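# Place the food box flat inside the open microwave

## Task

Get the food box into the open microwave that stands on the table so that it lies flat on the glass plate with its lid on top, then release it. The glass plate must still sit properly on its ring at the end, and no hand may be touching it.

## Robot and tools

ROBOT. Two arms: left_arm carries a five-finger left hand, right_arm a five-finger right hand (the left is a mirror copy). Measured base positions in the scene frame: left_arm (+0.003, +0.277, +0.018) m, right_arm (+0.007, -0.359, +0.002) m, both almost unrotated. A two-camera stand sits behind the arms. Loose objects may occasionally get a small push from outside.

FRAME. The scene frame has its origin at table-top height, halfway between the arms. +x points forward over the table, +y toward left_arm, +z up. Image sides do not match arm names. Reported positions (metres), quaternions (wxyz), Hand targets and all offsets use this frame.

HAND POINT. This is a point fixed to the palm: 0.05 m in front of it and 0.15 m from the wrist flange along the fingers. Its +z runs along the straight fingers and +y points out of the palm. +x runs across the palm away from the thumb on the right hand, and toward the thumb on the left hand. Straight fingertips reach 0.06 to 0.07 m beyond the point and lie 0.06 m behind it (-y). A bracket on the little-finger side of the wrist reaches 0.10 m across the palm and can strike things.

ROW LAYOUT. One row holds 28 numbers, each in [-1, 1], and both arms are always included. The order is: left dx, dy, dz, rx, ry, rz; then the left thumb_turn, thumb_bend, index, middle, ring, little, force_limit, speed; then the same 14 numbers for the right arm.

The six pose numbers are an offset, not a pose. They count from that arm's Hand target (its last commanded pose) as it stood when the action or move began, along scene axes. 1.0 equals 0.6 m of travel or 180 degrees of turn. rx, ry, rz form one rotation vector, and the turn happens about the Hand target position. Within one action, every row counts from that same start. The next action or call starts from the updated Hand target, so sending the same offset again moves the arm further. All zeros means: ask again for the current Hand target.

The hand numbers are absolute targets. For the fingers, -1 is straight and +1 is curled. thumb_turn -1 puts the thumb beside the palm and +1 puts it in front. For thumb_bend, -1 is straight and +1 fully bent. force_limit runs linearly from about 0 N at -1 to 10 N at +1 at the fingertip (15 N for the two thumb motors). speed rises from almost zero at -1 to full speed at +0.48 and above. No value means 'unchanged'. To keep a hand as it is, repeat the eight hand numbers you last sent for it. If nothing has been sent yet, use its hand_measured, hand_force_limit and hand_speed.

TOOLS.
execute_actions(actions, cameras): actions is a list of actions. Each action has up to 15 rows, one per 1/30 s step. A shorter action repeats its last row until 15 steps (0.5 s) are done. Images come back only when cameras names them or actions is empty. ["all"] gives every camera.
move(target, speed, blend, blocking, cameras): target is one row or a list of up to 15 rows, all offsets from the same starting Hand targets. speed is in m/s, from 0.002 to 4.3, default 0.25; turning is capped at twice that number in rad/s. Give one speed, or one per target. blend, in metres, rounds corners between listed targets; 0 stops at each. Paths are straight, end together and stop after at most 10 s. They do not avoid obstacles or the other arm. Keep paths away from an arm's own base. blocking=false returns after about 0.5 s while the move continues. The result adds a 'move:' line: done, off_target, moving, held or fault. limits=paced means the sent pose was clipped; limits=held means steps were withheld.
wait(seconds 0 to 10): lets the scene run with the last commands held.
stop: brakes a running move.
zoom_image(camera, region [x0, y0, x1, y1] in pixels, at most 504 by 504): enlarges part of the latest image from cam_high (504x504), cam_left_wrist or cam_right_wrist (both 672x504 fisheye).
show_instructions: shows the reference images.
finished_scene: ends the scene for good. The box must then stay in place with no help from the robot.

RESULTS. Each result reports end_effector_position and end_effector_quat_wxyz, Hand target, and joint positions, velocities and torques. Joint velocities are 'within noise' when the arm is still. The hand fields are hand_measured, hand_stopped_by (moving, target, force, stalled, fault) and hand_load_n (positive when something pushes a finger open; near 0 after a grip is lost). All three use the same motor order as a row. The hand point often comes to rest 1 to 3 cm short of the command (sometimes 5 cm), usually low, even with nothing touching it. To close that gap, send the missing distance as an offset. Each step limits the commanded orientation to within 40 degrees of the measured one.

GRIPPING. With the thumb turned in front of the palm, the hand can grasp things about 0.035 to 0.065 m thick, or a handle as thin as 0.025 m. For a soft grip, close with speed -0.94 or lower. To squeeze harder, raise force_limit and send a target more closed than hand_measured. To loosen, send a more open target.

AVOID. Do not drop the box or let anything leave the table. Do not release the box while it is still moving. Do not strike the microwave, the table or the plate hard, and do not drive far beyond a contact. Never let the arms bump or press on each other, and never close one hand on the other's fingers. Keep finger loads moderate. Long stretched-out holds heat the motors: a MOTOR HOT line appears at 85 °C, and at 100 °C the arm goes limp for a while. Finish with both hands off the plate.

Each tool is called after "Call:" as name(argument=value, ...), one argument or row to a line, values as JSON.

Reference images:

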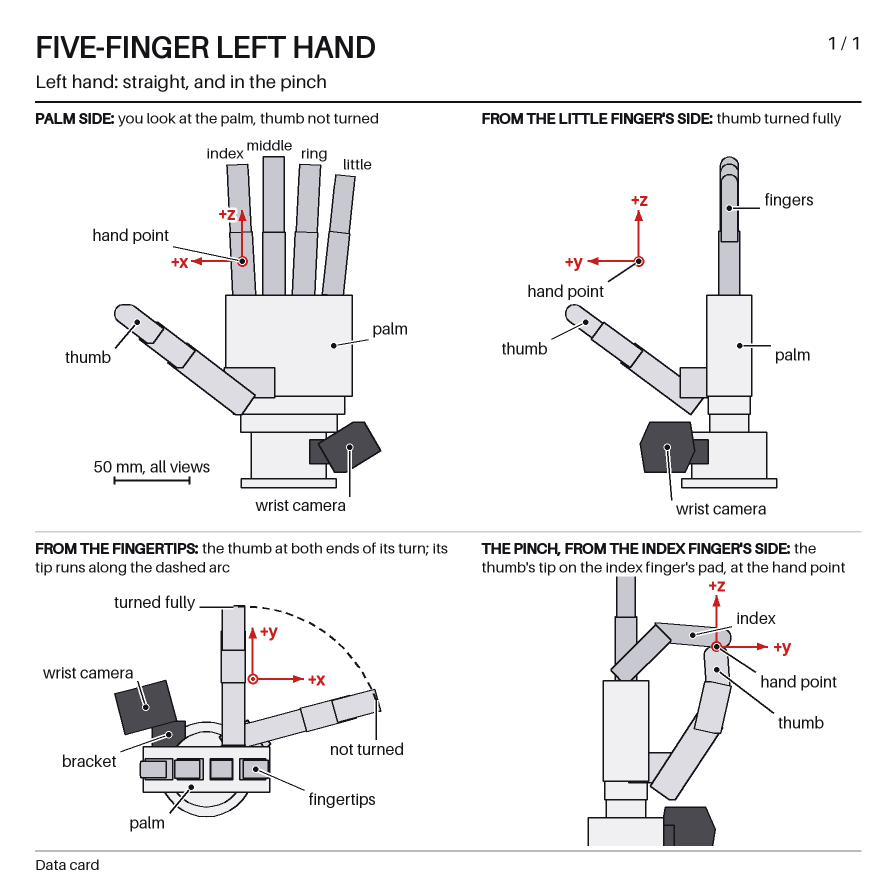

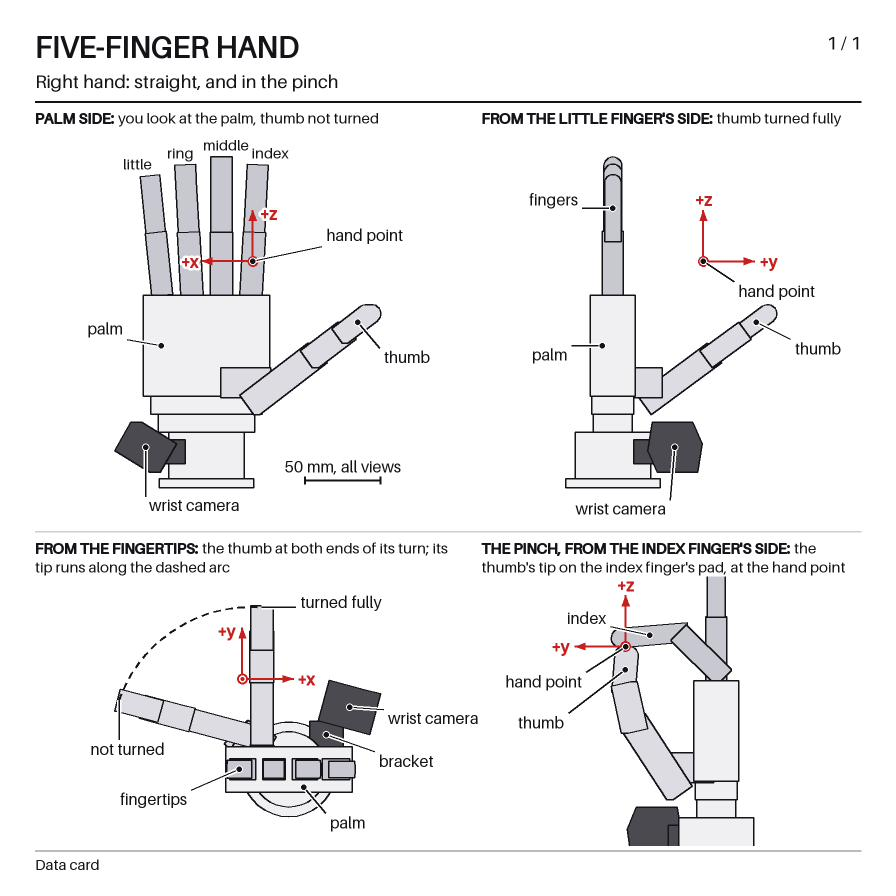

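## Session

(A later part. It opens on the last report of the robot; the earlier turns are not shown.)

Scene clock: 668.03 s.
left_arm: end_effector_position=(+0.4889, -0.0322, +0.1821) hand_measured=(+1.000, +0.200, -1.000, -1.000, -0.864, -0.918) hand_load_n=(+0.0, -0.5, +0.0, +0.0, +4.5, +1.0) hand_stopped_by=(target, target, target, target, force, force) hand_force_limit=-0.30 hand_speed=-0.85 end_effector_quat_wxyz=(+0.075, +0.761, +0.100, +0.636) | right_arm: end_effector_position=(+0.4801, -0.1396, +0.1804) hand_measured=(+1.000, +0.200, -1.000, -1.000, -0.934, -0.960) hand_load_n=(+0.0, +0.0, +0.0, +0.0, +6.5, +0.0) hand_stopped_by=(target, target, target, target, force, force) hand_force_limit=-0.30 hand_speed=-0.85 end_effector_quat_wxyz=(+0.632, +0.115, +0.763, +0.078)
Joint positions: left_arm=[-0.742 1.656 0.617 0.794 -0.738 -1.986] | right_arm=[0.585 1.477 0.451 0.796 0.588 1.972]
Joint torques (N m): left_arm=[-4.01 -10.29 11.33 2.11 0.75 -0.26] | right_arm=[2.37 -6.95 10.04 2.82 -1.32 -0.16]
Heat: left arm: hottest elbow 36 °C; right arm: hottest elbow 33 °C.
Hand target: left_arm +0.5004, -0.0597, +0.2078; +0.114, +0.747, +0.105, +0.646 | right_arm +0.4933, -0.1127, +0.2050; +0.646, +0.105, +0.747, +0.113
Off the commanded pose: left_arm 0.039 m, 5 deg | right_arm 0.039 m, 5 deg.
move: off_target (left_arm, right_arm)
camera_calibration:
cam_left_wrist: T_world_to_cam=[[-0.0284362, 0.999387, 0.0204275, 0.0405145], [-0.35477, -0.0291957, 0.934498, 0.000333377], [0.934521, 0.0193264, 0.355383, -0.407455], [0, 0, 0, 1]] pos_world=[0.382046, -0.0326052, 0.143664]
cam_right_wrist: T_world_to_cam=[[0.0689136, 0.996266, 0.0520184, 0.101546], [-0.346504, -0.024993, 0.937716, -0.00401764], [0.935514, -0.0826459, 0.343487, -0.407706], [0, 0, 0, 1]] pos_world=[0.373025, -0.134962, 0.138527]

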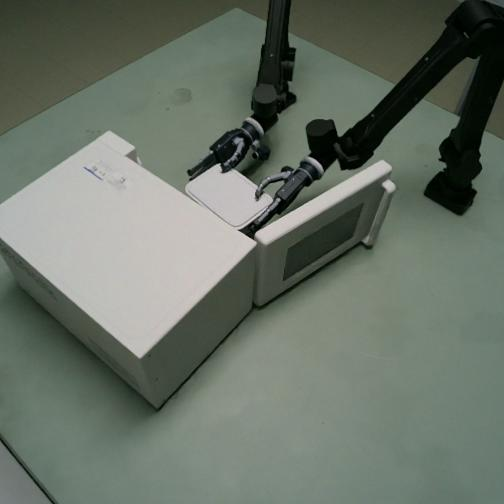

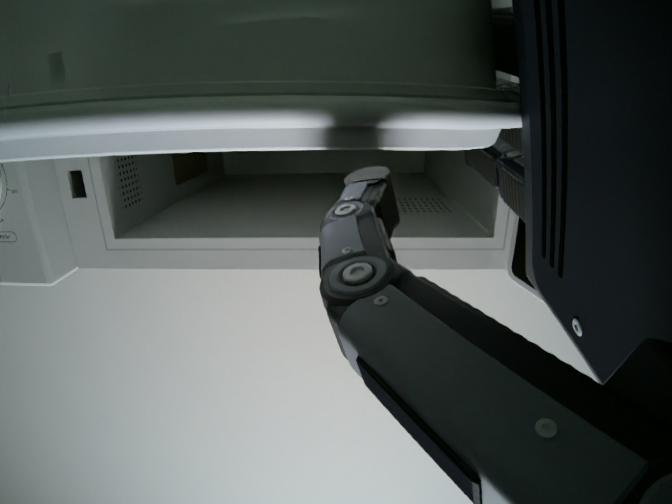

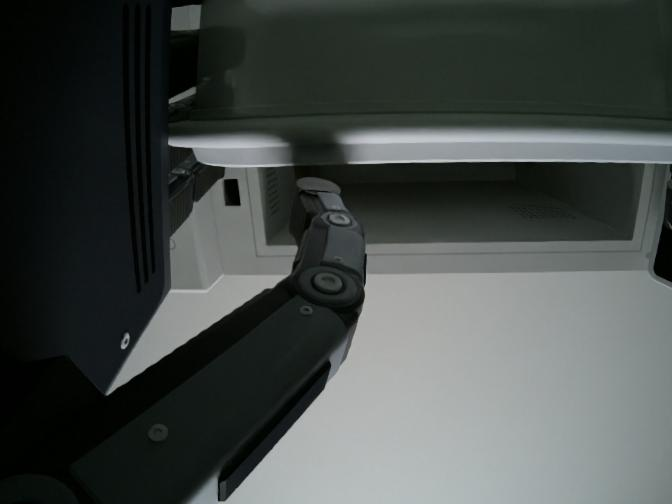

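Call:
move(
  target=[
    [0.1667,0.0333,0.0133,0,0,0,1,0.2,-1,-1,-0.75,-0.75,-0.3,-0.85,0.1667,0.0333,0.0133,0,0,0,1,0.2,-1,-1,-0.75,-0.75,-0.3,-0.85],
  ],
  speed=0.07,
  cameras=["all"],
)

Scene clock: 735.50 s.
left_arm: end_effector_position=(+0.5893, -0.0108, +0.1926) hand_measured=(+1.000, +0.200, -1.000, -1.000, -0.864, -0.918) hand_load_n=(+0.0, +0.0, +0.5, +0.0, +4.0, +0.5) hand_stopped_by=(target, target, target, target, force, force) hand_force_limit=-0.30 hand_speed=-0.85 end_effector_quat_wxyz=(+0.083, +0.759, +0.115, +0.635) | right_arm: end_effector_position=(+0.5809, -0.1210, +0.1957) hand_measured=(+1.000, +0.200, -1.000, -1.000, -0.934, -0.960) hand_load_n=(+0.0, +0.0, +0.0, +0.0, +5.0, +1.5) hand_stopped_by=(target, target, target, target, force, force) hand_force_limit=-0.30 hand_speed=-0.85 end_effector_quat_wxyz=(+0.639, +0.120, +0.755, +0.085)
Joint positions: left_arm=[-0.563 1.761 0.814 0.733 -0.57 -1.967] | right_arm=[0.493 1.655 0.72 0.74 0.499 1.953]
Joint torques (N m): left_arm=[-4.84 -12.45 11.77 2.07 0.93 -0.1] | right_arm=[2.61 -10.52 10.73 1.84 -1.27 -0.13]
Heat: left arm: hottest elbow 40 °C; right arm: hottest elbow 36 °C.
Hand target: left_arm +0.6003, -0.0399, +0.2157; +0.114, +0.747, +0.105, +0.646 | right_arm +0.5932, -0.0926, +0.2128; +0.646, +0.105, +0.747, +0.113
Off the commanded pose: left_arm 0.039 m, 4 deg | right_arm 0.035 m, 4 deg.
move: off_target (left_arm, right_arm)
camera_calibration:
cam_left_wrist: T_world_to_cam=[[-0.0404061, 0.999135, -0.00978284, 0.0346973], [-0.355595, -0.00522941, 0.934626, 0.0275567], [0.933766, 0.0412433, 0.355498, -0.504762], [0, 0, 0, 1]] pos_world=[0.482531, -0.0137051, 0.154026]
cam_right_wrist: T_world_to_cam=[[0.0693258, 0.995182, 0.0693246, 0.0715502], [-0.366179, -0.0392557, 0.929716, 0.0283636], [0.927958, -0.0898385, 0.361694, -0.505875], [0, 0, 0, 1]] pos_world=[0.474857, -0.115539, 0.151642]

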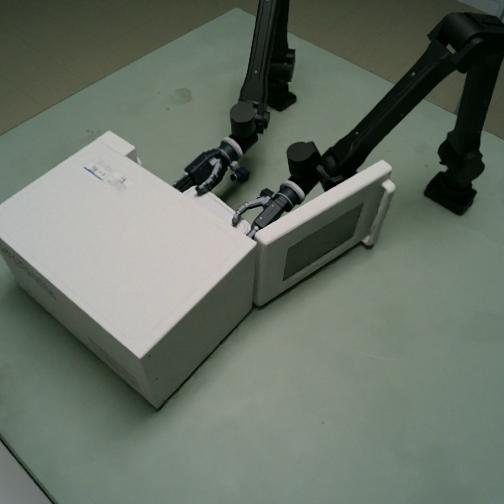

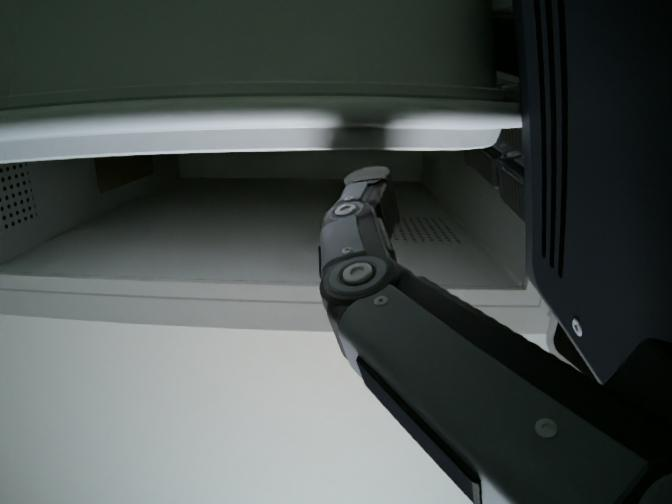

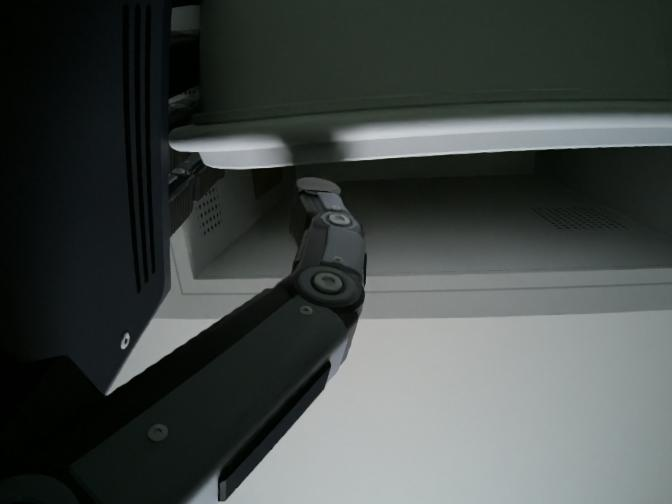

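Call:
move(
  target=[
    [0.15,0.01,0,0,0,0,1,0.2,-1,-1,-0.75,-0.75,-0.3,-0.85,0.15,0.01,0,0,0,0,1,0.2,-1,-1,-0.75,-0.75,-0.3,-0.85],
  ],
  speed=0.07,
  cameras=["all"],
)

Scene clock: 748.90 s.
left_arm: end_effector_position=(+0.6800, -0.0045, +0.1928) hand_measured=(+1.000, +0.200, -1.000, -1.000, -0.864, -0.918) hand_load_n=(+0.0, +0.0, +0.0, +0.0, +4.0, +0.5) hand_stopped_by=(target, target, target, target, force, force) hand_force_limit=-0.30 hand_speed=-0.85 end_effector_quat_wxyz=(+0.086, +0.759, +0.117, +0.635) | right_arm: end_effector_position=(+0.6714, -0.1157, +0.1972) hand_measured=(+1.000, +0.200, -1.000, -1.000, -0.934, -0.960) hand_load_n=(-0.5, +0.0, +0.0, +0.0, +3.5, +2.0) hand_stopped_by=(target, target, target, target, force, force) hand_force_limit=-0.30 hand_speed=-0.85 end_effector_quat_wxyz=(+0.639, +0.120, +0.755, +0.087)
Joint positions: left_arm=[-0.462 1.9 1.045 0.652 -0.47 -1.95] | right_arm=[0.419 1.814 0.968 0.66 0.424 1.941]
Joint torques (N m): left_arm=[-5.19 -16.03 12.37 2.14 0.91 -0.08] | right_arm=[3.02 -13.45 11.32 1.87 -1.17 -0.14]
Heat: left arm: hottest elbow 41 °C; right arm: hottest elbow 36 °C.
Hand target: left_arm +0.6904, -0.0337, +0.2157; +0.114, +0.747, +0.105, +0.646 | right_arm +0.6833, -0.0866, +0.2127; +0.646, +0.105, +0.747, +0.113
Off the commanded pose: left_arm 0.039 m, 4 deg | right_arm 0.035 m, 4 deg.
move: off_target (left_arm, right_arm)
camera_calibration:
cam_left_wrist: T_world_to_cam=[[-0.0407123, 0.999032, -0.0166353, 0.0334964], [-0.354922, 0.00110361, 0.934895, 0.0591535], [0.934009, 0.0439659, 0.354534, -0.589687], [0, 0, 0, 1]] pos_world=[0.573131, -0.00760314, 0.154319]
cam_right_wrist: T_world_to_cam=[[0.0681503, 0.994978, 0.073305, 0.0599285], [-0.366588, -0.0433623, 0.929372, 0.0601171], [0.927884, -0.0902097, 0.361792, -0.589843], [0, 0, 0, 1]] pos_world=[0.56526, -0.11023, 0.153136]

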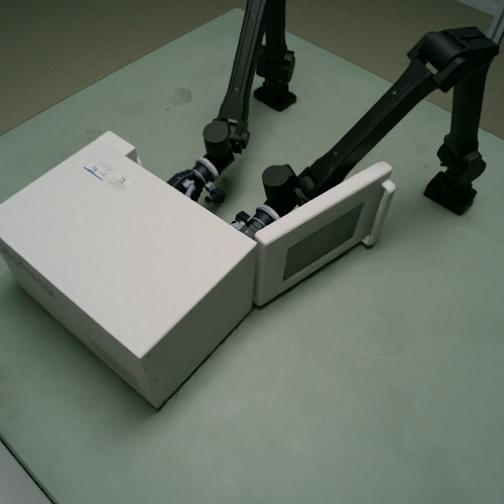

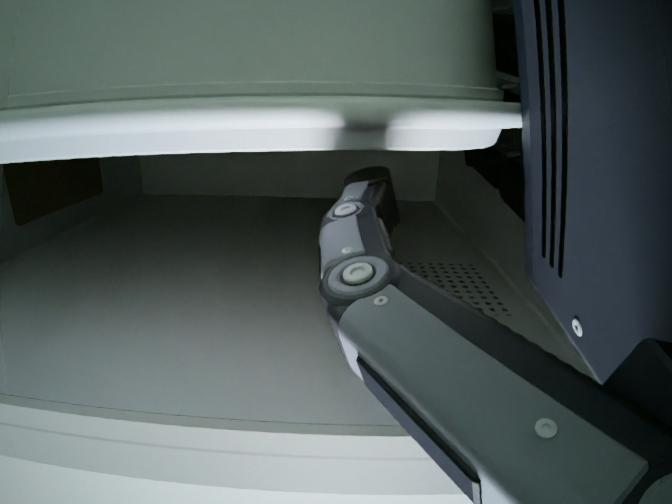

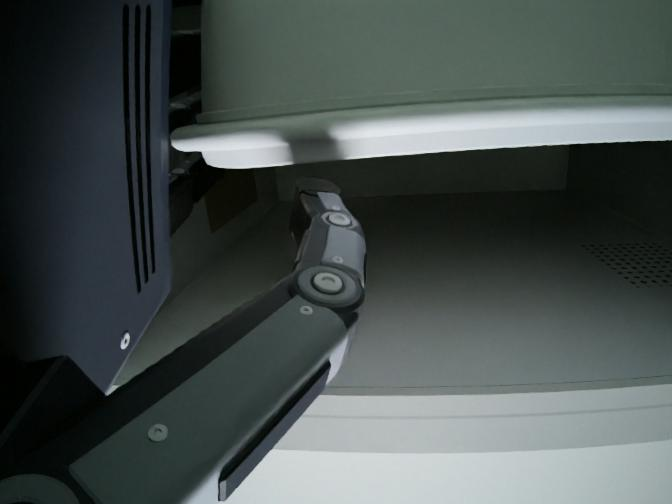

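Call:
move(
  target=[
    [0.145,0,0,0,0,0,1,0.2,-1,-1,-0.75,-0.75,-0.3,-0.85,0.145,0,0,0,0,0,1,0.2,-1,-1,-0.75,-0.75,-0.3,-0.85],
  ],
  speed=0.07,
  cameras=["all"],
)

Scene clock: 755.30 s.
left_arm: end_effector_position=(+0.7675, -0.0050, +0.1923) hand_measured=(+1.000, +0.200, -1.000, -1.000, -0.864, -0.918) hand_load_n=(-0.5, +0.0, +0.0, +0.0, +4.0, +0.5) hand_stopped_by=(target, target, target, target, force, force) hand_force_limit=-0.30 hand_speed=-0.85 end_effector_quat_wxyz=(+0.088, +0.759, +0.118, +0.634) | right_arm: end_effector_position=(+0.7588, -0.1171, +0.1979) hand_measured=(+1.000, +0.200, -1.000, -1.000, -0.934, -0.960) hand_load_n=(+0.0, +0.0, +0.0, +0.0, +3.0, +2.5) hand_stopped_by=(target, target, target, target, force, force) hand_force_limit=-0.30 hand_speed=-0.85 end_effector_quat_wxyz=(+0.638, +0.121, +0.755, +0.088)
Joint positions: left_arm=[-0.399 2.05 1.31 0.543 -0.406 -1.941] | right_arm=[0.357 1.968 1.228 0.558 0.363 1.932]
Joint torques (N m): left_arm=[-4.95 -19.08 13.03 2.03 0.84 -0.05] | right_arm=[2.55 -15.85 12.25 1.74 -1.1 -0.11]
Heat: left arm: hottest elbow 42 °C; right arm: hottest elbow 36 °C.
Hand target: left_arm +0.7774, -0.0337, +0.2158; +0.114, +0.747, +0.105, +0.646 | right_arm +0.7703, -0.0868, +0.2126; +0.646, +0.105, +0.747, +0.113
Off the commanded pose: left_arm 0.038 m, 4 deg | right_arm 0.036 m, 4 deg.
move: off_target (left_arm, right_arm)
camera_calibration:
cam_left_wrist: T_world_to_cam=[[-0.0391516, 0.999009, -0.0211599, 0.0372179], [-0.354704, 0.00590224, 0.93496, 0.0905097], [0.934158, 0.0441106, 0.354122, -0.671376], [0, 0, 0, 1]] pos_world=[0.660733, -0.00810035, 0.153914]
cam_right_wrist: T_world_to_cam=[[0.0675921, 0.994827, 0.0758353, 0.0551599], [-0.366186, -0.0459683, 0.929406, 0.0908037], [0.928084, -0.0905903, 0.361184, -0.671424], [0, 0, 0, 1]] pos_world=[0.65266, -0.111525, 0.153931]

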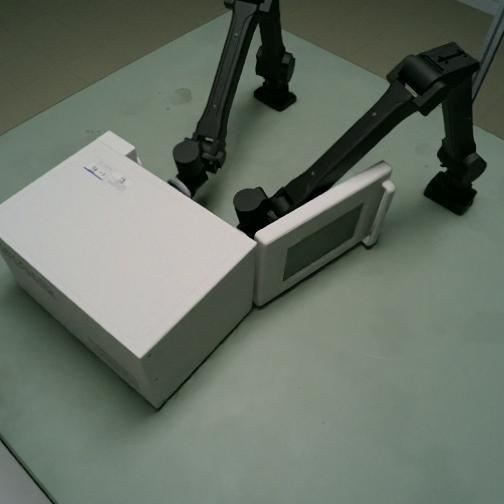

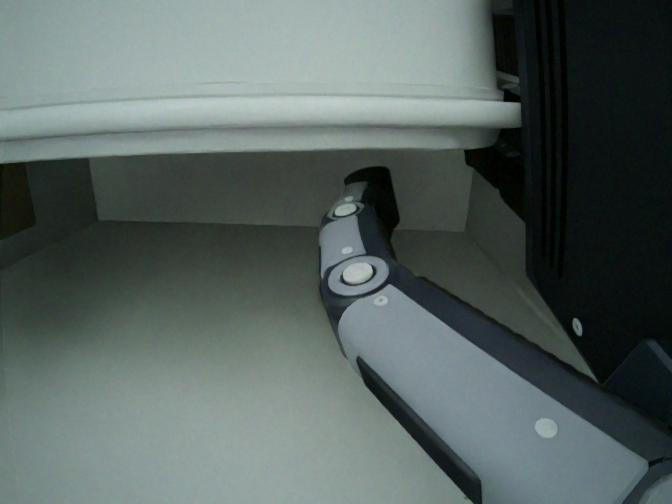

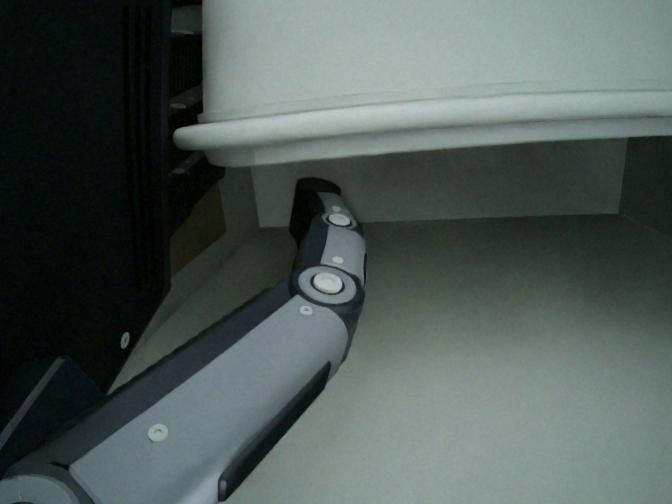

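Call:
move(
  target=[
    [0.0167,0.002,0,0,0,0,1,0.2,-1,-1,-0.75,-0.75,-0.3,-0.85,0.0167,0.002,0,0,0,0,1,0.2,-1,-1,-0.75,-0.75,-0.3,-0.85],
    [0.0167,0.002,-0.0333,0,0,0,1,0.2,-1,-1,-0.75,-0.75,-0.3,-0.85,0.0167,0.002,-0.0367,0,0,0,1,0.2,-1,-1,-0.75,-0.75,-0.3,-0.85],
  ],
  speed=0.05,
  cameras=["all"],
)

Scene clock: 791.73 s.
left_arm: end_effector_position=(+0.7786, -0.0044, +0.1735) hand_measured=(+1.000, +0.200, -1.000, -1.000, -0.864, -0.918) hand_load_n=(+0.0, +0.0, +0.0, +0.0, +3.0, +0.5) hand_stopped_by=(target, target, target, target, force, force) hand_force_limit=-0.30 hand_speed=-0.85 end_effector_quat_wxyz=(+0.086, +0.763, +0.116, +0.630) | right_arm: end_effector_position=(+0.7707, -0.1154, +0.1770) hand_measured=(+1.000, +0.200, -1.000, -1.000, -0.934, -0.960) hand_load_n=(+0.0, +0.0, +0.0, +0.0, +4.5, +0.5) hand_stopped_by=(target, target, target, target, force, force) hand_force_limit=-0.30 hand_speed=-0.85 end_effector_quat_wxyz=(+0.634, +0.120, +0.759, +0.086)
Joint positions: left_arm=[-0.391 2.097 1.342 0.547 -0.396 -1.939] | right_arm=[0.353 2.021 1.261 0.565 0.357 1.931]
Joint torques (N m): left_arm=[-5.13 -19.37 12.52 2.91 0.77 -0.04] | right_arm=[2.84 -16.21 11.43 2.73 -1.03 -0.12]
Heat: left arm: hottest elbow 42 °C; right arm: hottest elbow 41 °C.
Hand target: left_arm +0.7874, -0.0326, +0.1959; +0.114, +0.747, +0.105, +0.646 | right_arm +0.7803, -0.0856, +0.1909; +0.646, +0.105, +0.747, +0.113
Off the commanded pose: left_arm 0.037 m, 4 deg | right_arm 0.034 m, 4 deg.
move: off_target (left_arm, right_arm)
camera_calibration:
cam_left_wrist: T_world_to_cam=[[-0.0373335, 0.999161, -0.0168333, 0.0344505], [-0.343994, 0.00296592, 0.938967, 0.103044], [0.938229, 0.0408455, 0.343595, -0.676387], [0, 0, 0, 1]] pos_world=[0.671339, -0.00709984, 0.136228]
cam_right_wrist: T_world_to_cam=[[0.0673343, 0.995193, 0.0711151, 0.0553353], [-0.354759, -0.0427381, 0.93398, 0.105422], [0.93253, -0.0881176, 0.350176, -0.675976], [0, 0, 0, 1]] pos_world=[0.664042, -0.110129, 0.134314]

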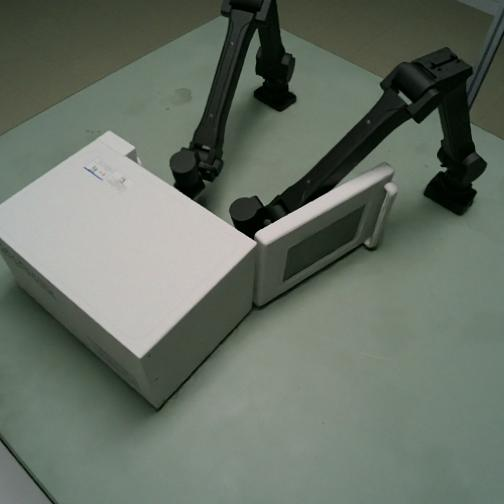

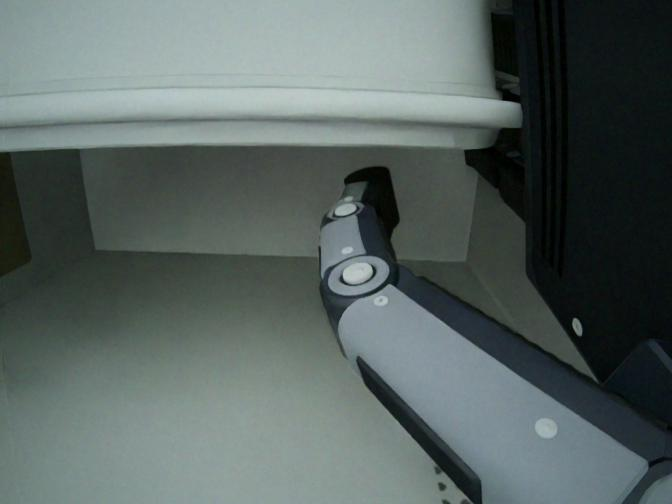

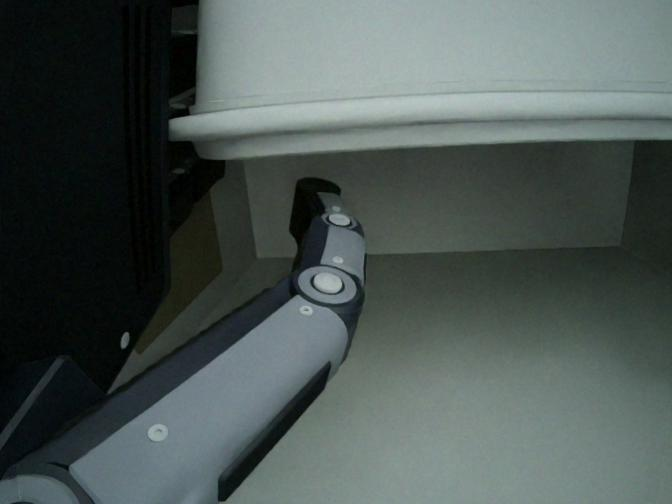

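Call:
move(
  target=[
    [0,0,-0.0133,0,0,0,1,0.2,-1,-1,-0.75,-0.75,-0.3,-0.85,0,0,-0.0167,0,0,0,1,0.2,-1,-1,-0.75,-0.75,-0.3,-0.85],
  ],
  speed=0.04,
  cameras=["cam_left_wrist","cam_right_wrist"],
)

Scene clock: 797.93 s.
left_arm: end_effector_position=(+0.7789, -0.0042, +0.1728) hand_measured=(+1.000, +0.200, -1.000, -1.000, -0.864, -0.918) hand_load_n=(+0.0, +0.0, +0.0, +0.0, +3.5, +0.0) hand_stopped_by=(target, target, target, target, force, force) hand_force_limit=-0.30 hand_speed=-0.85 end_effector_quat_wxyz=(+0.088, +0.759, +0.117, +0.634) | right_arm: end_effector_position=(+0.7713, -0.1155, +0.1756) hand_measured=(+1.000, +0.200, -1.000, -1.000, -0.934, -0.960) hand_load_n=(-0.5, +0.0, +0.0, +0.0, +4.5, +1.0) hand_stopped_by=(target, target, target, target, force, force) hand_force_limit=-0.30 hand_speed=-0.85 end_effector_quat_wxyz=(+0.639, +0.121, +0.754, +0.089)
Joint positions: left_arm=[-0.39 2.104 1.342 0.566 -0.396 -1.939] | right_arm=[0.353 2.033 1.261 0.591 0.357 1.931]
Joint torques (N m): left_arm=[-5.07 -18.84 12.51 2.86 0.77 -0.05] | right_arm=[2.9 -15.44 11.21 2.43 -1.03 -0.13]
Heat: left arm: hottest elbow 43 °C; right arm: hottest elbow 41 °C.
Hand target: left_arm +0.7873, -0.0327, +0.1879; +0.114, +0.747, +0.105, +0.646 | right_arm +0.7803, -0.0854, +0.1808; +0.646, +0.105, +0.747, +0.113
Off the commanded pose: left_arm 0.033 m, 4 deg | right_arm 0.032 m, 4 deg.
move: off_target (left_arm, right_arm)
camera_calibration:
cam_left_wrist: T_world_to_cam=[[-0.0375218, 0.999065, -0.0214819, 0.0351994], [-0.354604, 0.00678639, 0.934992, 0.112715], [0.934263, 0.0427002, 0.354018, -0.675233], [0, 0, 0, 1]] pos_world=[0.672135, -0.00709883, 0.134413]
cam_right_wrist: T_world_to_cam=[[0.0666339, 0.99479, 0.0771537, 0.0549784], [-0.36815, -0.0473573, 0.92856, 0.117663], [0.927376, -0.0902776, 0.363076, -0.674604], [0, 0, 0, 1]] pos_world=[0.665265, -0.110021, 0.131433]
Images, in order (width x height): cam_left_wrist 672x504, cam_right_wrist 672x504.

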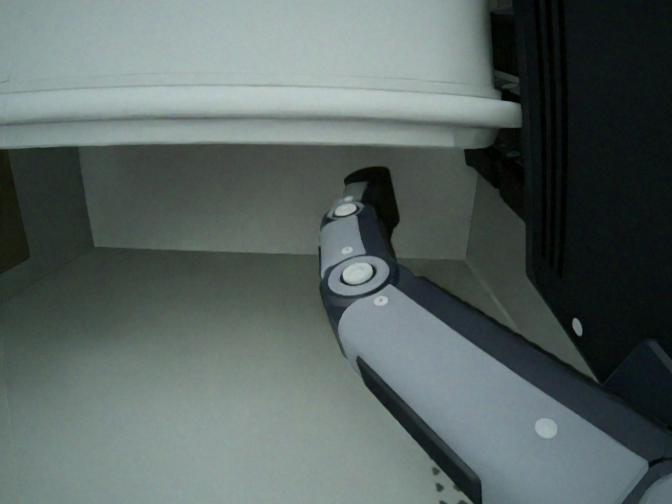

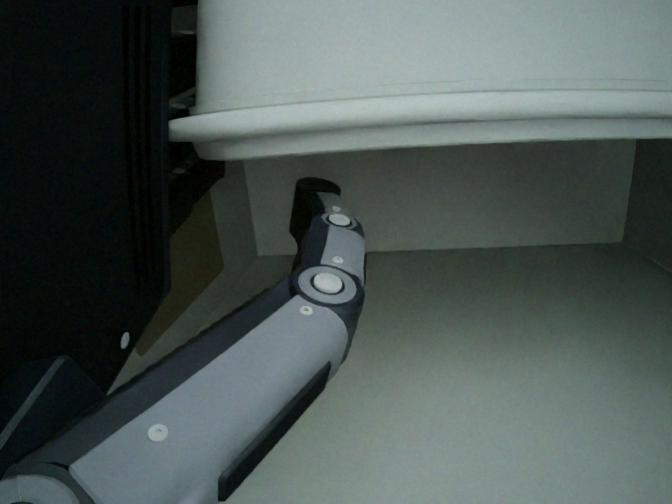

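Call:
move(
  target=[
    [0,0,0,0,-0.0139,0,1,0.2,-1,-1,-0.75,-0.75,-0.3,-0.85,0,0,0,0,-0.01,0,1,0.2,-1,-1,-0.75,-0.75,-0.3,-0.85],
    [0,0,-0.0167,0,-0.0139,0,1,0.2,-1,-1,-0.75,-0.75,-0.3,-0.85,0,0,-0.0167,0,-0.01,0,1,0.2,-1,-1,-0.75,-0.75,-0.3,-0.85],
  ],
  speed=0.04,
  cameras=["cam_left_wrist","cam_right_wrist"],
)

Scene clock: 807.33 s.
left_arm: end_effector_position=(+0.7811, -0.0042, +0.1707) hand_measured=(+1.000, +0.200, -1.000, -1.000, -0.864, -0.918) hand_load_n=(+0.0, +0.0, +0.0, +0.0, +4.0, +1.0) hand_stopped_by=(target, target, target, target, force, force) hand_force_limit=-0.30 hand_speed=-0.85 end_effector_quat_wxyz=(+0.092, +0.742, +0.115, +0.654) | right_arm: end_effector_position=(+0.7724, -0.1164, +0.1735) hand_measured=(+1.000, +0.200, -1.000, -1.000, -0.934, -0.960) hand_load_n=(+0.0, +0.0, +0.0, +0.0, +4.0, +1.0) hand_stopped_by=(target, target, target, target, force, force) hand_force_limit=-0.30 hand_speed=-0.85 end_effector_quat_wxyz=(+0.655, +0.122, +0.740, +0.094)
Joint positions: left_arm=[-0.388 2.14 1.347 0.655 -0.396 -1.918] | right_arm=[0.351 2.062 1.261 0.668 0.357 1.923]
Joint torques (N m): left_arm=[-4.84 -18.49 11.85 2.59 0.75 -0.07] | right_arm=[3.08 -15.15 10.84 2.14 -1 -0.16]
Heat: left arm: hottest elbow 44 °C; right arm: hottest elbow 41 °C.
Hand target: left_arm +0.7874, -0.0327, +0.1778; +0.116, +0.733, +0.103, +0.662 | right_arm +0.7803, -0.0856, +0.1707; +0.658, +0.103, +0.737, +0.115
Off the commanded pose: left_arm 0.030 m, 3 deg | right_arm 0.032 m, 3 deg.
move: off_target (left_arm, right_arm)
camera_calibration:
cam_left_wrist: T_world_to_cam=[[-0.0357223, 0.999055, -0.0247534, 0.0344909], [-0.404712, 0.00818522, 0.914407, 0.158123], [0.913746, 0.0426827, 0.404037, -0.668997], [0, 0, 0, 1]] pos_world=[0.67652, -0.00719798, 0.126565]
cam_right_wrist: T_world_to_cam=[[0.0637548, 0.994088, 0.0878878, 0.0561809], [-0.409051, -0.0542985, 0.910894, 0.153832], [0.910281, -0.0940245, 0.403171, -0.669126], [0, 0, 0, 1]] pos_world=[0.668436, -0.11041, 0.12471]
Images, in order (width x height): cam_left_wrist 672x504, cam_right_wrist 672x504.

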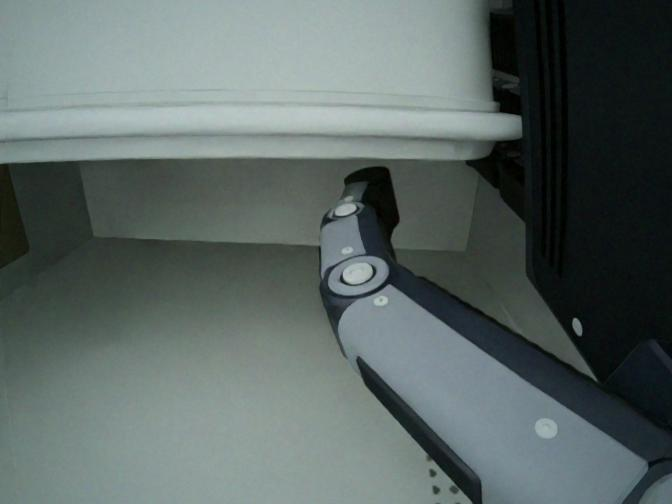

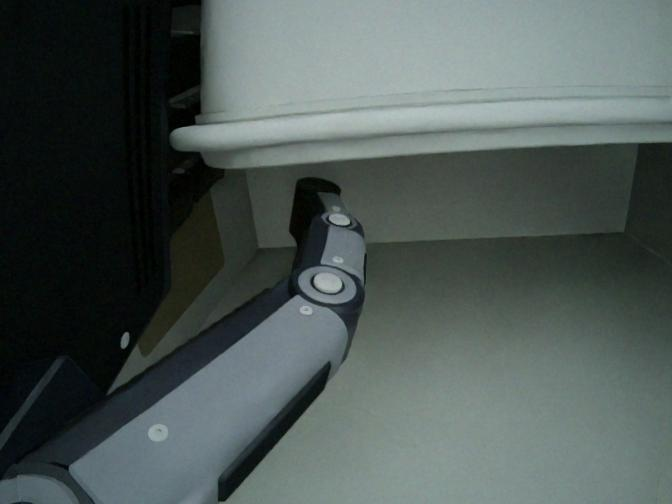

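Call:
move(
  target=[
    [0,0,-0.0133,0,0,0,1,0.2,-1,-1,-0.75,-0.75,-0.3,-0.85,0,0,-0.0133,0,0,0,1,0.2,-1,-1,-0.75,-0.75,-0.3,-0.85],
  ],
  speed=0.04,
  cameras=["cam_left_wrist","cam_right_wrist"],
)

Scene clock: 814.03 s.
left_arm: end_effector_position=(+0.7825, -0.0041, +0.1709) hand_measured=(+1.000, +0.200, -1.000, -1.000, -0.864, -0.918) hand_load_n=(+0.0, +0.0, +0.0, +0.0, +4.0, +1.0) hand_stopped_by=(target, target, target, target, force, force) hand_force_limit=-0.30 hand_speed=-0.85 end_effector_quat_wxyz=(+0.094, +0.737, +0.116, +0.659) | right_arm: end_effector_position=(+0.7740, -0.1168, +0.1729) hand_measured=(+1.000, +0.200, -1.000, -1.000, -0.934, -0.960) hand_load_n=(+0.0, +0.0, +0.0, +0.0, +3.5, +1.0) hand_stopped_by=(target, target, target, target, force, force) hand_force_limit=-0.30 hand_speed=-0.85 end_effector_quat_wxyz=(+0.660, +0.123, +0.735, +0.096)
Joint positions: left_arm=[-0.387 2.149 1.352 0.673 -0.397 -1.917] | right_arm=[0.349 2.073 1.266 0.688 0.357 1.923]
Joint torques (N m): left_arm=[-5.01 -17.96 11.41 2.51 0.75 -0.08] | right_arm=[3.14 -15.09 10.32 2.14 -1.01 -0.15]
Heat: left arm: hottest elbow 44 °C; right arm: hottest elbow 41 °C.
Hand target: left_arm +0.7875, -0.0325, +0.1700; +0.116, +0.733, +0.103, +0.662 | right_arm +0.7803, -0.0855, +0.1629; +0.658, +0.103, +0.737, +0.115
Off the commanded pose: left_arm 0.029 m, 3 deg | right_arm 0.033 m, 3 deg.
move: off_target (left_arm, right_arm)
camera_calibration:
cam_left_wrist: T_world_to_cam=[[-0.0363544, 0.998903, -0.0295227, 0.0356567], [-0.41627, 0.0117206, 0.909165, 0.168437], [0.908514, 0.0453416, 0.415387, -0.668129], [0, 0, 0, 1]] pos_world=[0.678416, -0.00729774, 0.125448]
cam_right_wrist: T_world_to_cam=[[0.0636452, 0.993659, 0.092686, 0.0557367], [-0.420555, -0.0575202, 0.905442, 0.164476], [0.905032, -0.0966065, 0.414227, -0.668518], [0, 0, 0, 1]] pos_world=[0.670654, -0.110506, 0.122829]
Images, in order (width x height): cam_left_wrist 672x504, cam_right_wrist 672x504.

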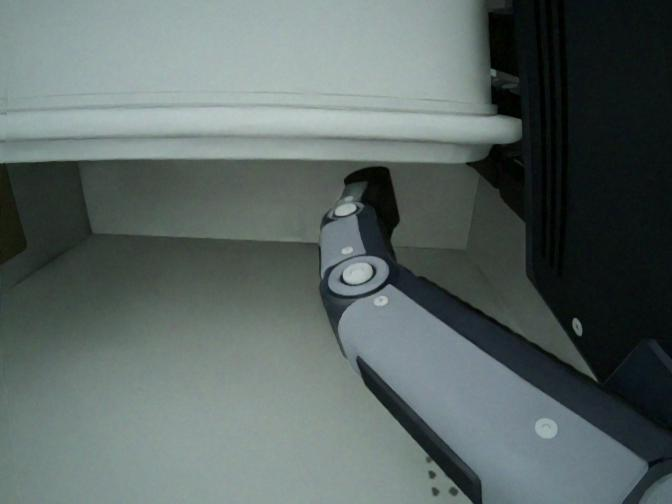

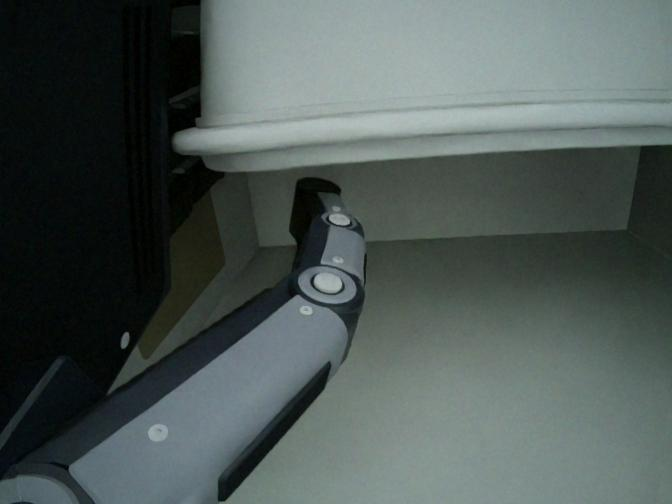

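Call:
move(
  target=[
    [0,0,0,0,0,0,1,0.2,-1,-1,-1,-1,-0.3,-0.8,0,0,0,0,0,0,1,0.2,-1,-1,-1,-1,-0.3,-0.8],
  ],
  speed=0.04,
  cameras=["cam_left_wrist","cam_right_wrist"],
)

Scene clock: 836.83 s.
left_arm: end_effector_position=(+0.7831, -0.0052, +0.1714) hand_measured=(+1.000, +0.200, -1.000, -1.000, -1.000, -1.000) hand_load_n=(+0.0, -0.5, +0.0, +0.0, +0.0, +0.0) hand_stopped_by=(target, target, target, target, target, target) hand_force_limit=-0.30 hand_speed=-0.80 end_effector_quat_wxyz=(+0.096, +0.736, +0.115, +0.660) | right_arm: end_effector_position=(+0.7743, -0.1156, +0.1735) hand_measured=(+1.000, +0.200, -1.000, -1.000, -1.000, -1.000) hand_load_n=(+0.0, +0.0, +0.0, +0.0, +0.0, +0.0) hand_stopped_by=(target, target, target, target, target, target) hand_force_limit=-0.30 hand_speed=-0.80 end_effector_quat_wxyz=(+0.660, +0.121, +0.735, +0.097)
Joint positions: left_arm=[-0.387 2.152 1.355 0.676 -0.393 -1.916] | right_arm=[0.349 2.074 1.268 0.688 0.352 1.921]
Joint torques (N m): left_arm=[-4.89 -18.37 11.22 2.39 0.64 -0.12] | right_arm=[3.14 -15.09 10.26 2.14 -0.83 -0.16]
Heat: left arm: hottest elbow 43 °C; right arm: hottest elbow 39 °C.
Hand target: left_arm +0.7875, -0.0325, +0.1698; +0.116, +0.733, +0.103, +0.662 | right_arm +0.7803, -0.0855, +0.1629; +0.658, +0.103, +0.737, +0.115
Off the commanded pose: left_arm 0.028 m, 3 deg | right_arm 0.032 m, 3 deg.
move: off_target (left_arm, right_arm)
camera_calibration:
cam_left_wrist: T_world_to_cam=[[-0.0323878, 0.999001, -0.0307922, 0.0339501], [-0.419283, 0.0143861, 0.907741, 0.170941], [0.907278, 0.0423104, 0.418399, -0.668425], [0, 0, 0, 1]] pos_world=[0.67922, -0.00809404, 0.125544]
cam_right_wrist: T_world_to_cam=[[0.0588032, 0.994023, 0.0919819, 0.0583543], [-0.421698, -0.058782, 0.904829, 0.165118], [0.904828, -0.0919954, 0.415721, -0.668488], [0, 0, 0, 1]] pos_world=[0.671064, -0.109797, 0.123133]
Images, in order (width x height): cam_left_wrist 672x504, cam_right_wrist 672x504.

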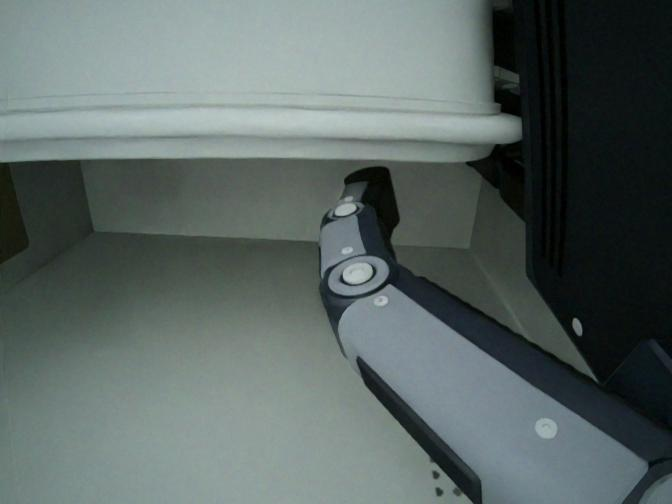

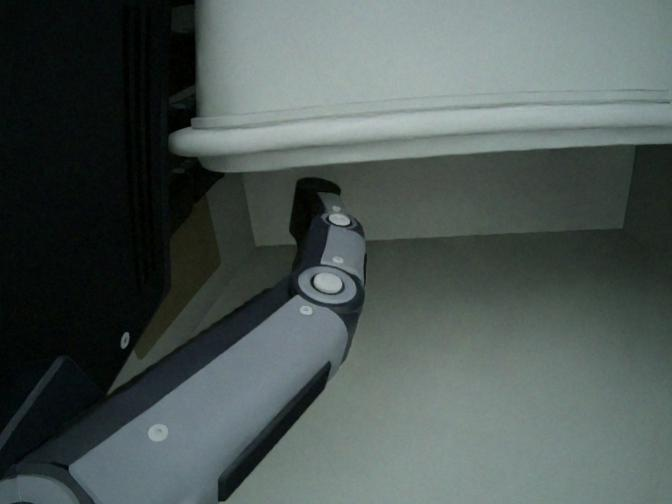

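Call:
move(
  target=[
    [0,0.0458,0.0033,0,0,0.0139,1,0.2,-1,-1,-1,-1,-0.3,-0.8,0,-0.0502,0.0133,0,0,-0.0167,1,0.2,-1,-1,-1,-1,-0.3,-0.8],
  ],
  speed=0.03,
  cameras=["cam_left_wrist","cam_right_wrist"],
)

Scene clock: 844.80 s.
left_arm: end_effector_position=(+0.7834, -0.0043, +0.1719) hand_measured=(+1.000, +0.200, -1.000, -1.000, -1.000, -1.000) hand_load_n=(+0.0, +0.0, +0.0, +0.0, +0.0, +0.0) hand_stopped_by=(target, target, target, target, target, target) hand_force_limit=-0.30 hand_speed=-0.80 end_effector_quat_wxyz=(+0.096, +0.735, +0.116, +0.661) | right_arm: end_effector_position=(+0.7747, -0.1170, +0.1736) hand_measured=(+1.000, +0.200, -1.000, -1.000, -1.000, -1.000) hand_load_n=(-0.5, +0.0, +0.0, +0.0, +0.0, -0.5) hand_stopped_by=(target, target, target, target, target, target) hand_force_limit=-0.30 hand_speed=-0.80 end_effector_quat_wxyz=(+0.660, +0.122, +0.735, +0.096)
Joint positions: left_arm=[-0.387 2.152 1.355 0.678 -0.394 -1.916] | right_arm=[0.348 2.074 1.268 0.689 0.355 1.921]
Joint torques (N m): left_arm=[-2.96 -19.6 9.09 2.7 0.11 -0.11] | right_arm=[0.79 -17.32 8.59 1.94 -0.06 -0.11]
Heat: left arm: hottest elbow 42 °C; right arm: hottest elbow 40 °C.
Hand target: left_arm +0.7875, -0.0050, +0.1718; +0.102, +0.731, +0.119, +0.665 | right_arm +0.7803, -0.1157, +0.1709; +0.661, +0.123, +0.734, +0.098
Off the commanded pose: left_arm 0.004 m, 1 deg | right_arm 0.006 m, 0 deg.
move: done
camera_calibration:
cam_left_wrist: T_world_to_cam=[[-0.0346192, 0.998907, -0.031394, 0.0348694], [-0.421044, 0.0139113, 0.906934, 0.172031], [0.906379, 0.0446155, 0.420102, -0.668569], [0, 0, 0, 1]] pos_world=[0.679616, -0.00739593, 0.125941]
cam_right_wrist: T_world_to_cam=[[0.0625846, 0.993804, 0.0918483, 0.0568765], [-0.422295, -0.0570159, 0.904663, 0.165745], [0.904295, -0.0954052, 0.416111, -0.669057], [0, 0, 0, 1]] pos_world=[0.671459, -0.110906, 0.123235]
Images, in order (width x height): cam_left_wrist 672x504, cam_right_wrist 672x504.

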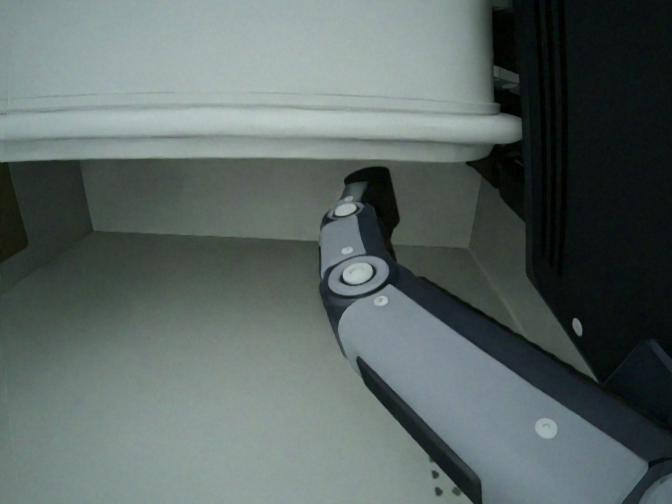

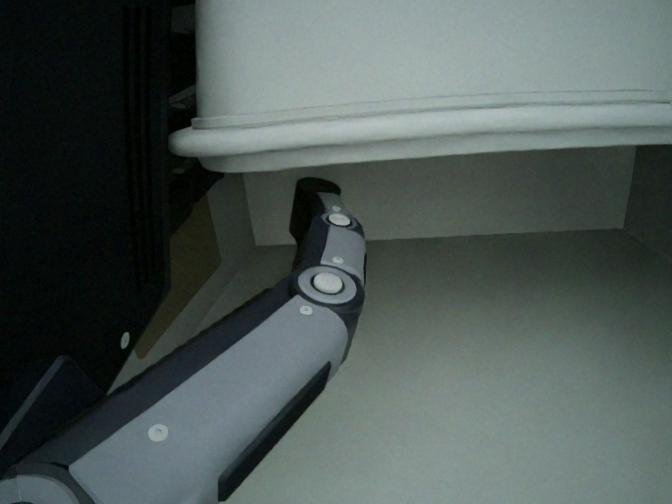

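Call:
move(
  target=[
    [0,0.0333,0,0,0,0,1,0.2,-1,-1,-1,-1,-0.3,-0.8,0,-0.0233,0,0,0,0,1,0.2,-1,-1,-1,-1,-0.3,-0.8],
  ],
  speed=0.03,
  cameras=["cam_left_wrist","cam_right_wrist"],
)

Scene clock: 850.03 s.
left_arm: end_effector_position=(+0.7841, +0.0007, +0.1723) hand_measured=(+1.000, +0.200, -1.000, -1.000, -1.000, -1.000) hand_load_n=(+0.0, +0.0, +0.0, +0.0, +0.0, +0.0) hand_stopped_by=(target, target, target, target, target, target) hand_force_limit=-0.30 hand_speed=-0.80 end_effector_quat_wxyz=(+0.104, +0.734, +0.111, +0.661) | right_arm: end_effector_position=(+0.7762, -0.1209, +0.1737) hand_measured=(+1.000, +0.200, -1.000, -1.000, -1.000, -1.000) hand_load_n=(+0.0, +0.0, +0.0, +0.0, +0.0, +0.0) hand_stopped_by=(target, target, target, target, target, target) hand_force_limit=-0.30 hand_speed=-0.80 end_effector_quat_wxyz=(+0.660, +0.120, +0.735, +0.099)
Joint positions: left_arm=[-0.373 2.152 1.35 0.691 -0.363 -1.916] | right_arm=[0.339 2.074 1.268 0.69 0.338 1.921]
Joint torques (N m): left_arm=[-1.55 -20.72 7.43 2.67 -0.02 -0.09] | right_arm=[-0.09 -18.08 7.45 2.22 -0.21 -0.14]
Heat: left arm: hottest elbow 42 °C; right arm: hottest elbow 40 °C.
Hand target: left_arm +0.7874, +0.0150, +0.1718; +0.102, +0.731, +0.119, +0.665 | right_arm +0.7802, -0.1294, +0.1709; +0.661, +0.123, +0.734, +0.098
Off the commanded pose: left_arm 0.015 m, 1 deg | right_arm 0.010 m, 0 deg.
move: off_target (left_arm)
camera_calibration:
cam_left_wrist: T_world_to_cam=[[-0.0166929, 0.999157, -0.0375135, 0.0169549], [-0.425485, 0.0268536, 0.904567, 0.175851], [0.904812, 0.0310612, 0.424678, -0.669125], [0, 0, 0, 1]] pos_world=[0.680537, -0.000879004, 0.12573]
cam_right_wrist: T_world_to_cam=[[0.0547086, 0.994062, 0.0940626, 0.0663724], [-0.421947, -0.0623633, 0.904473, 0.165116], [0.904968, -0.0891719, 0.41603, -0.670667], [0, 0, 0, 1]] pos_world=[0.672972, -0.115486, 0.123431]
Images, in order (width x height): cam_left_wrist 672x504, cam_right_wrist 672x504.

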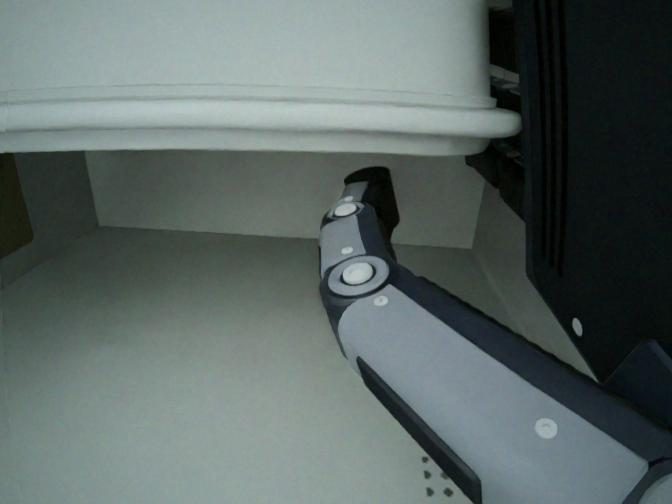

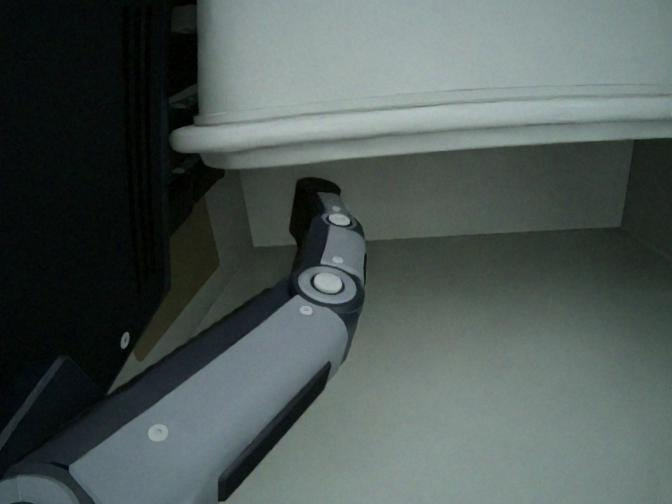

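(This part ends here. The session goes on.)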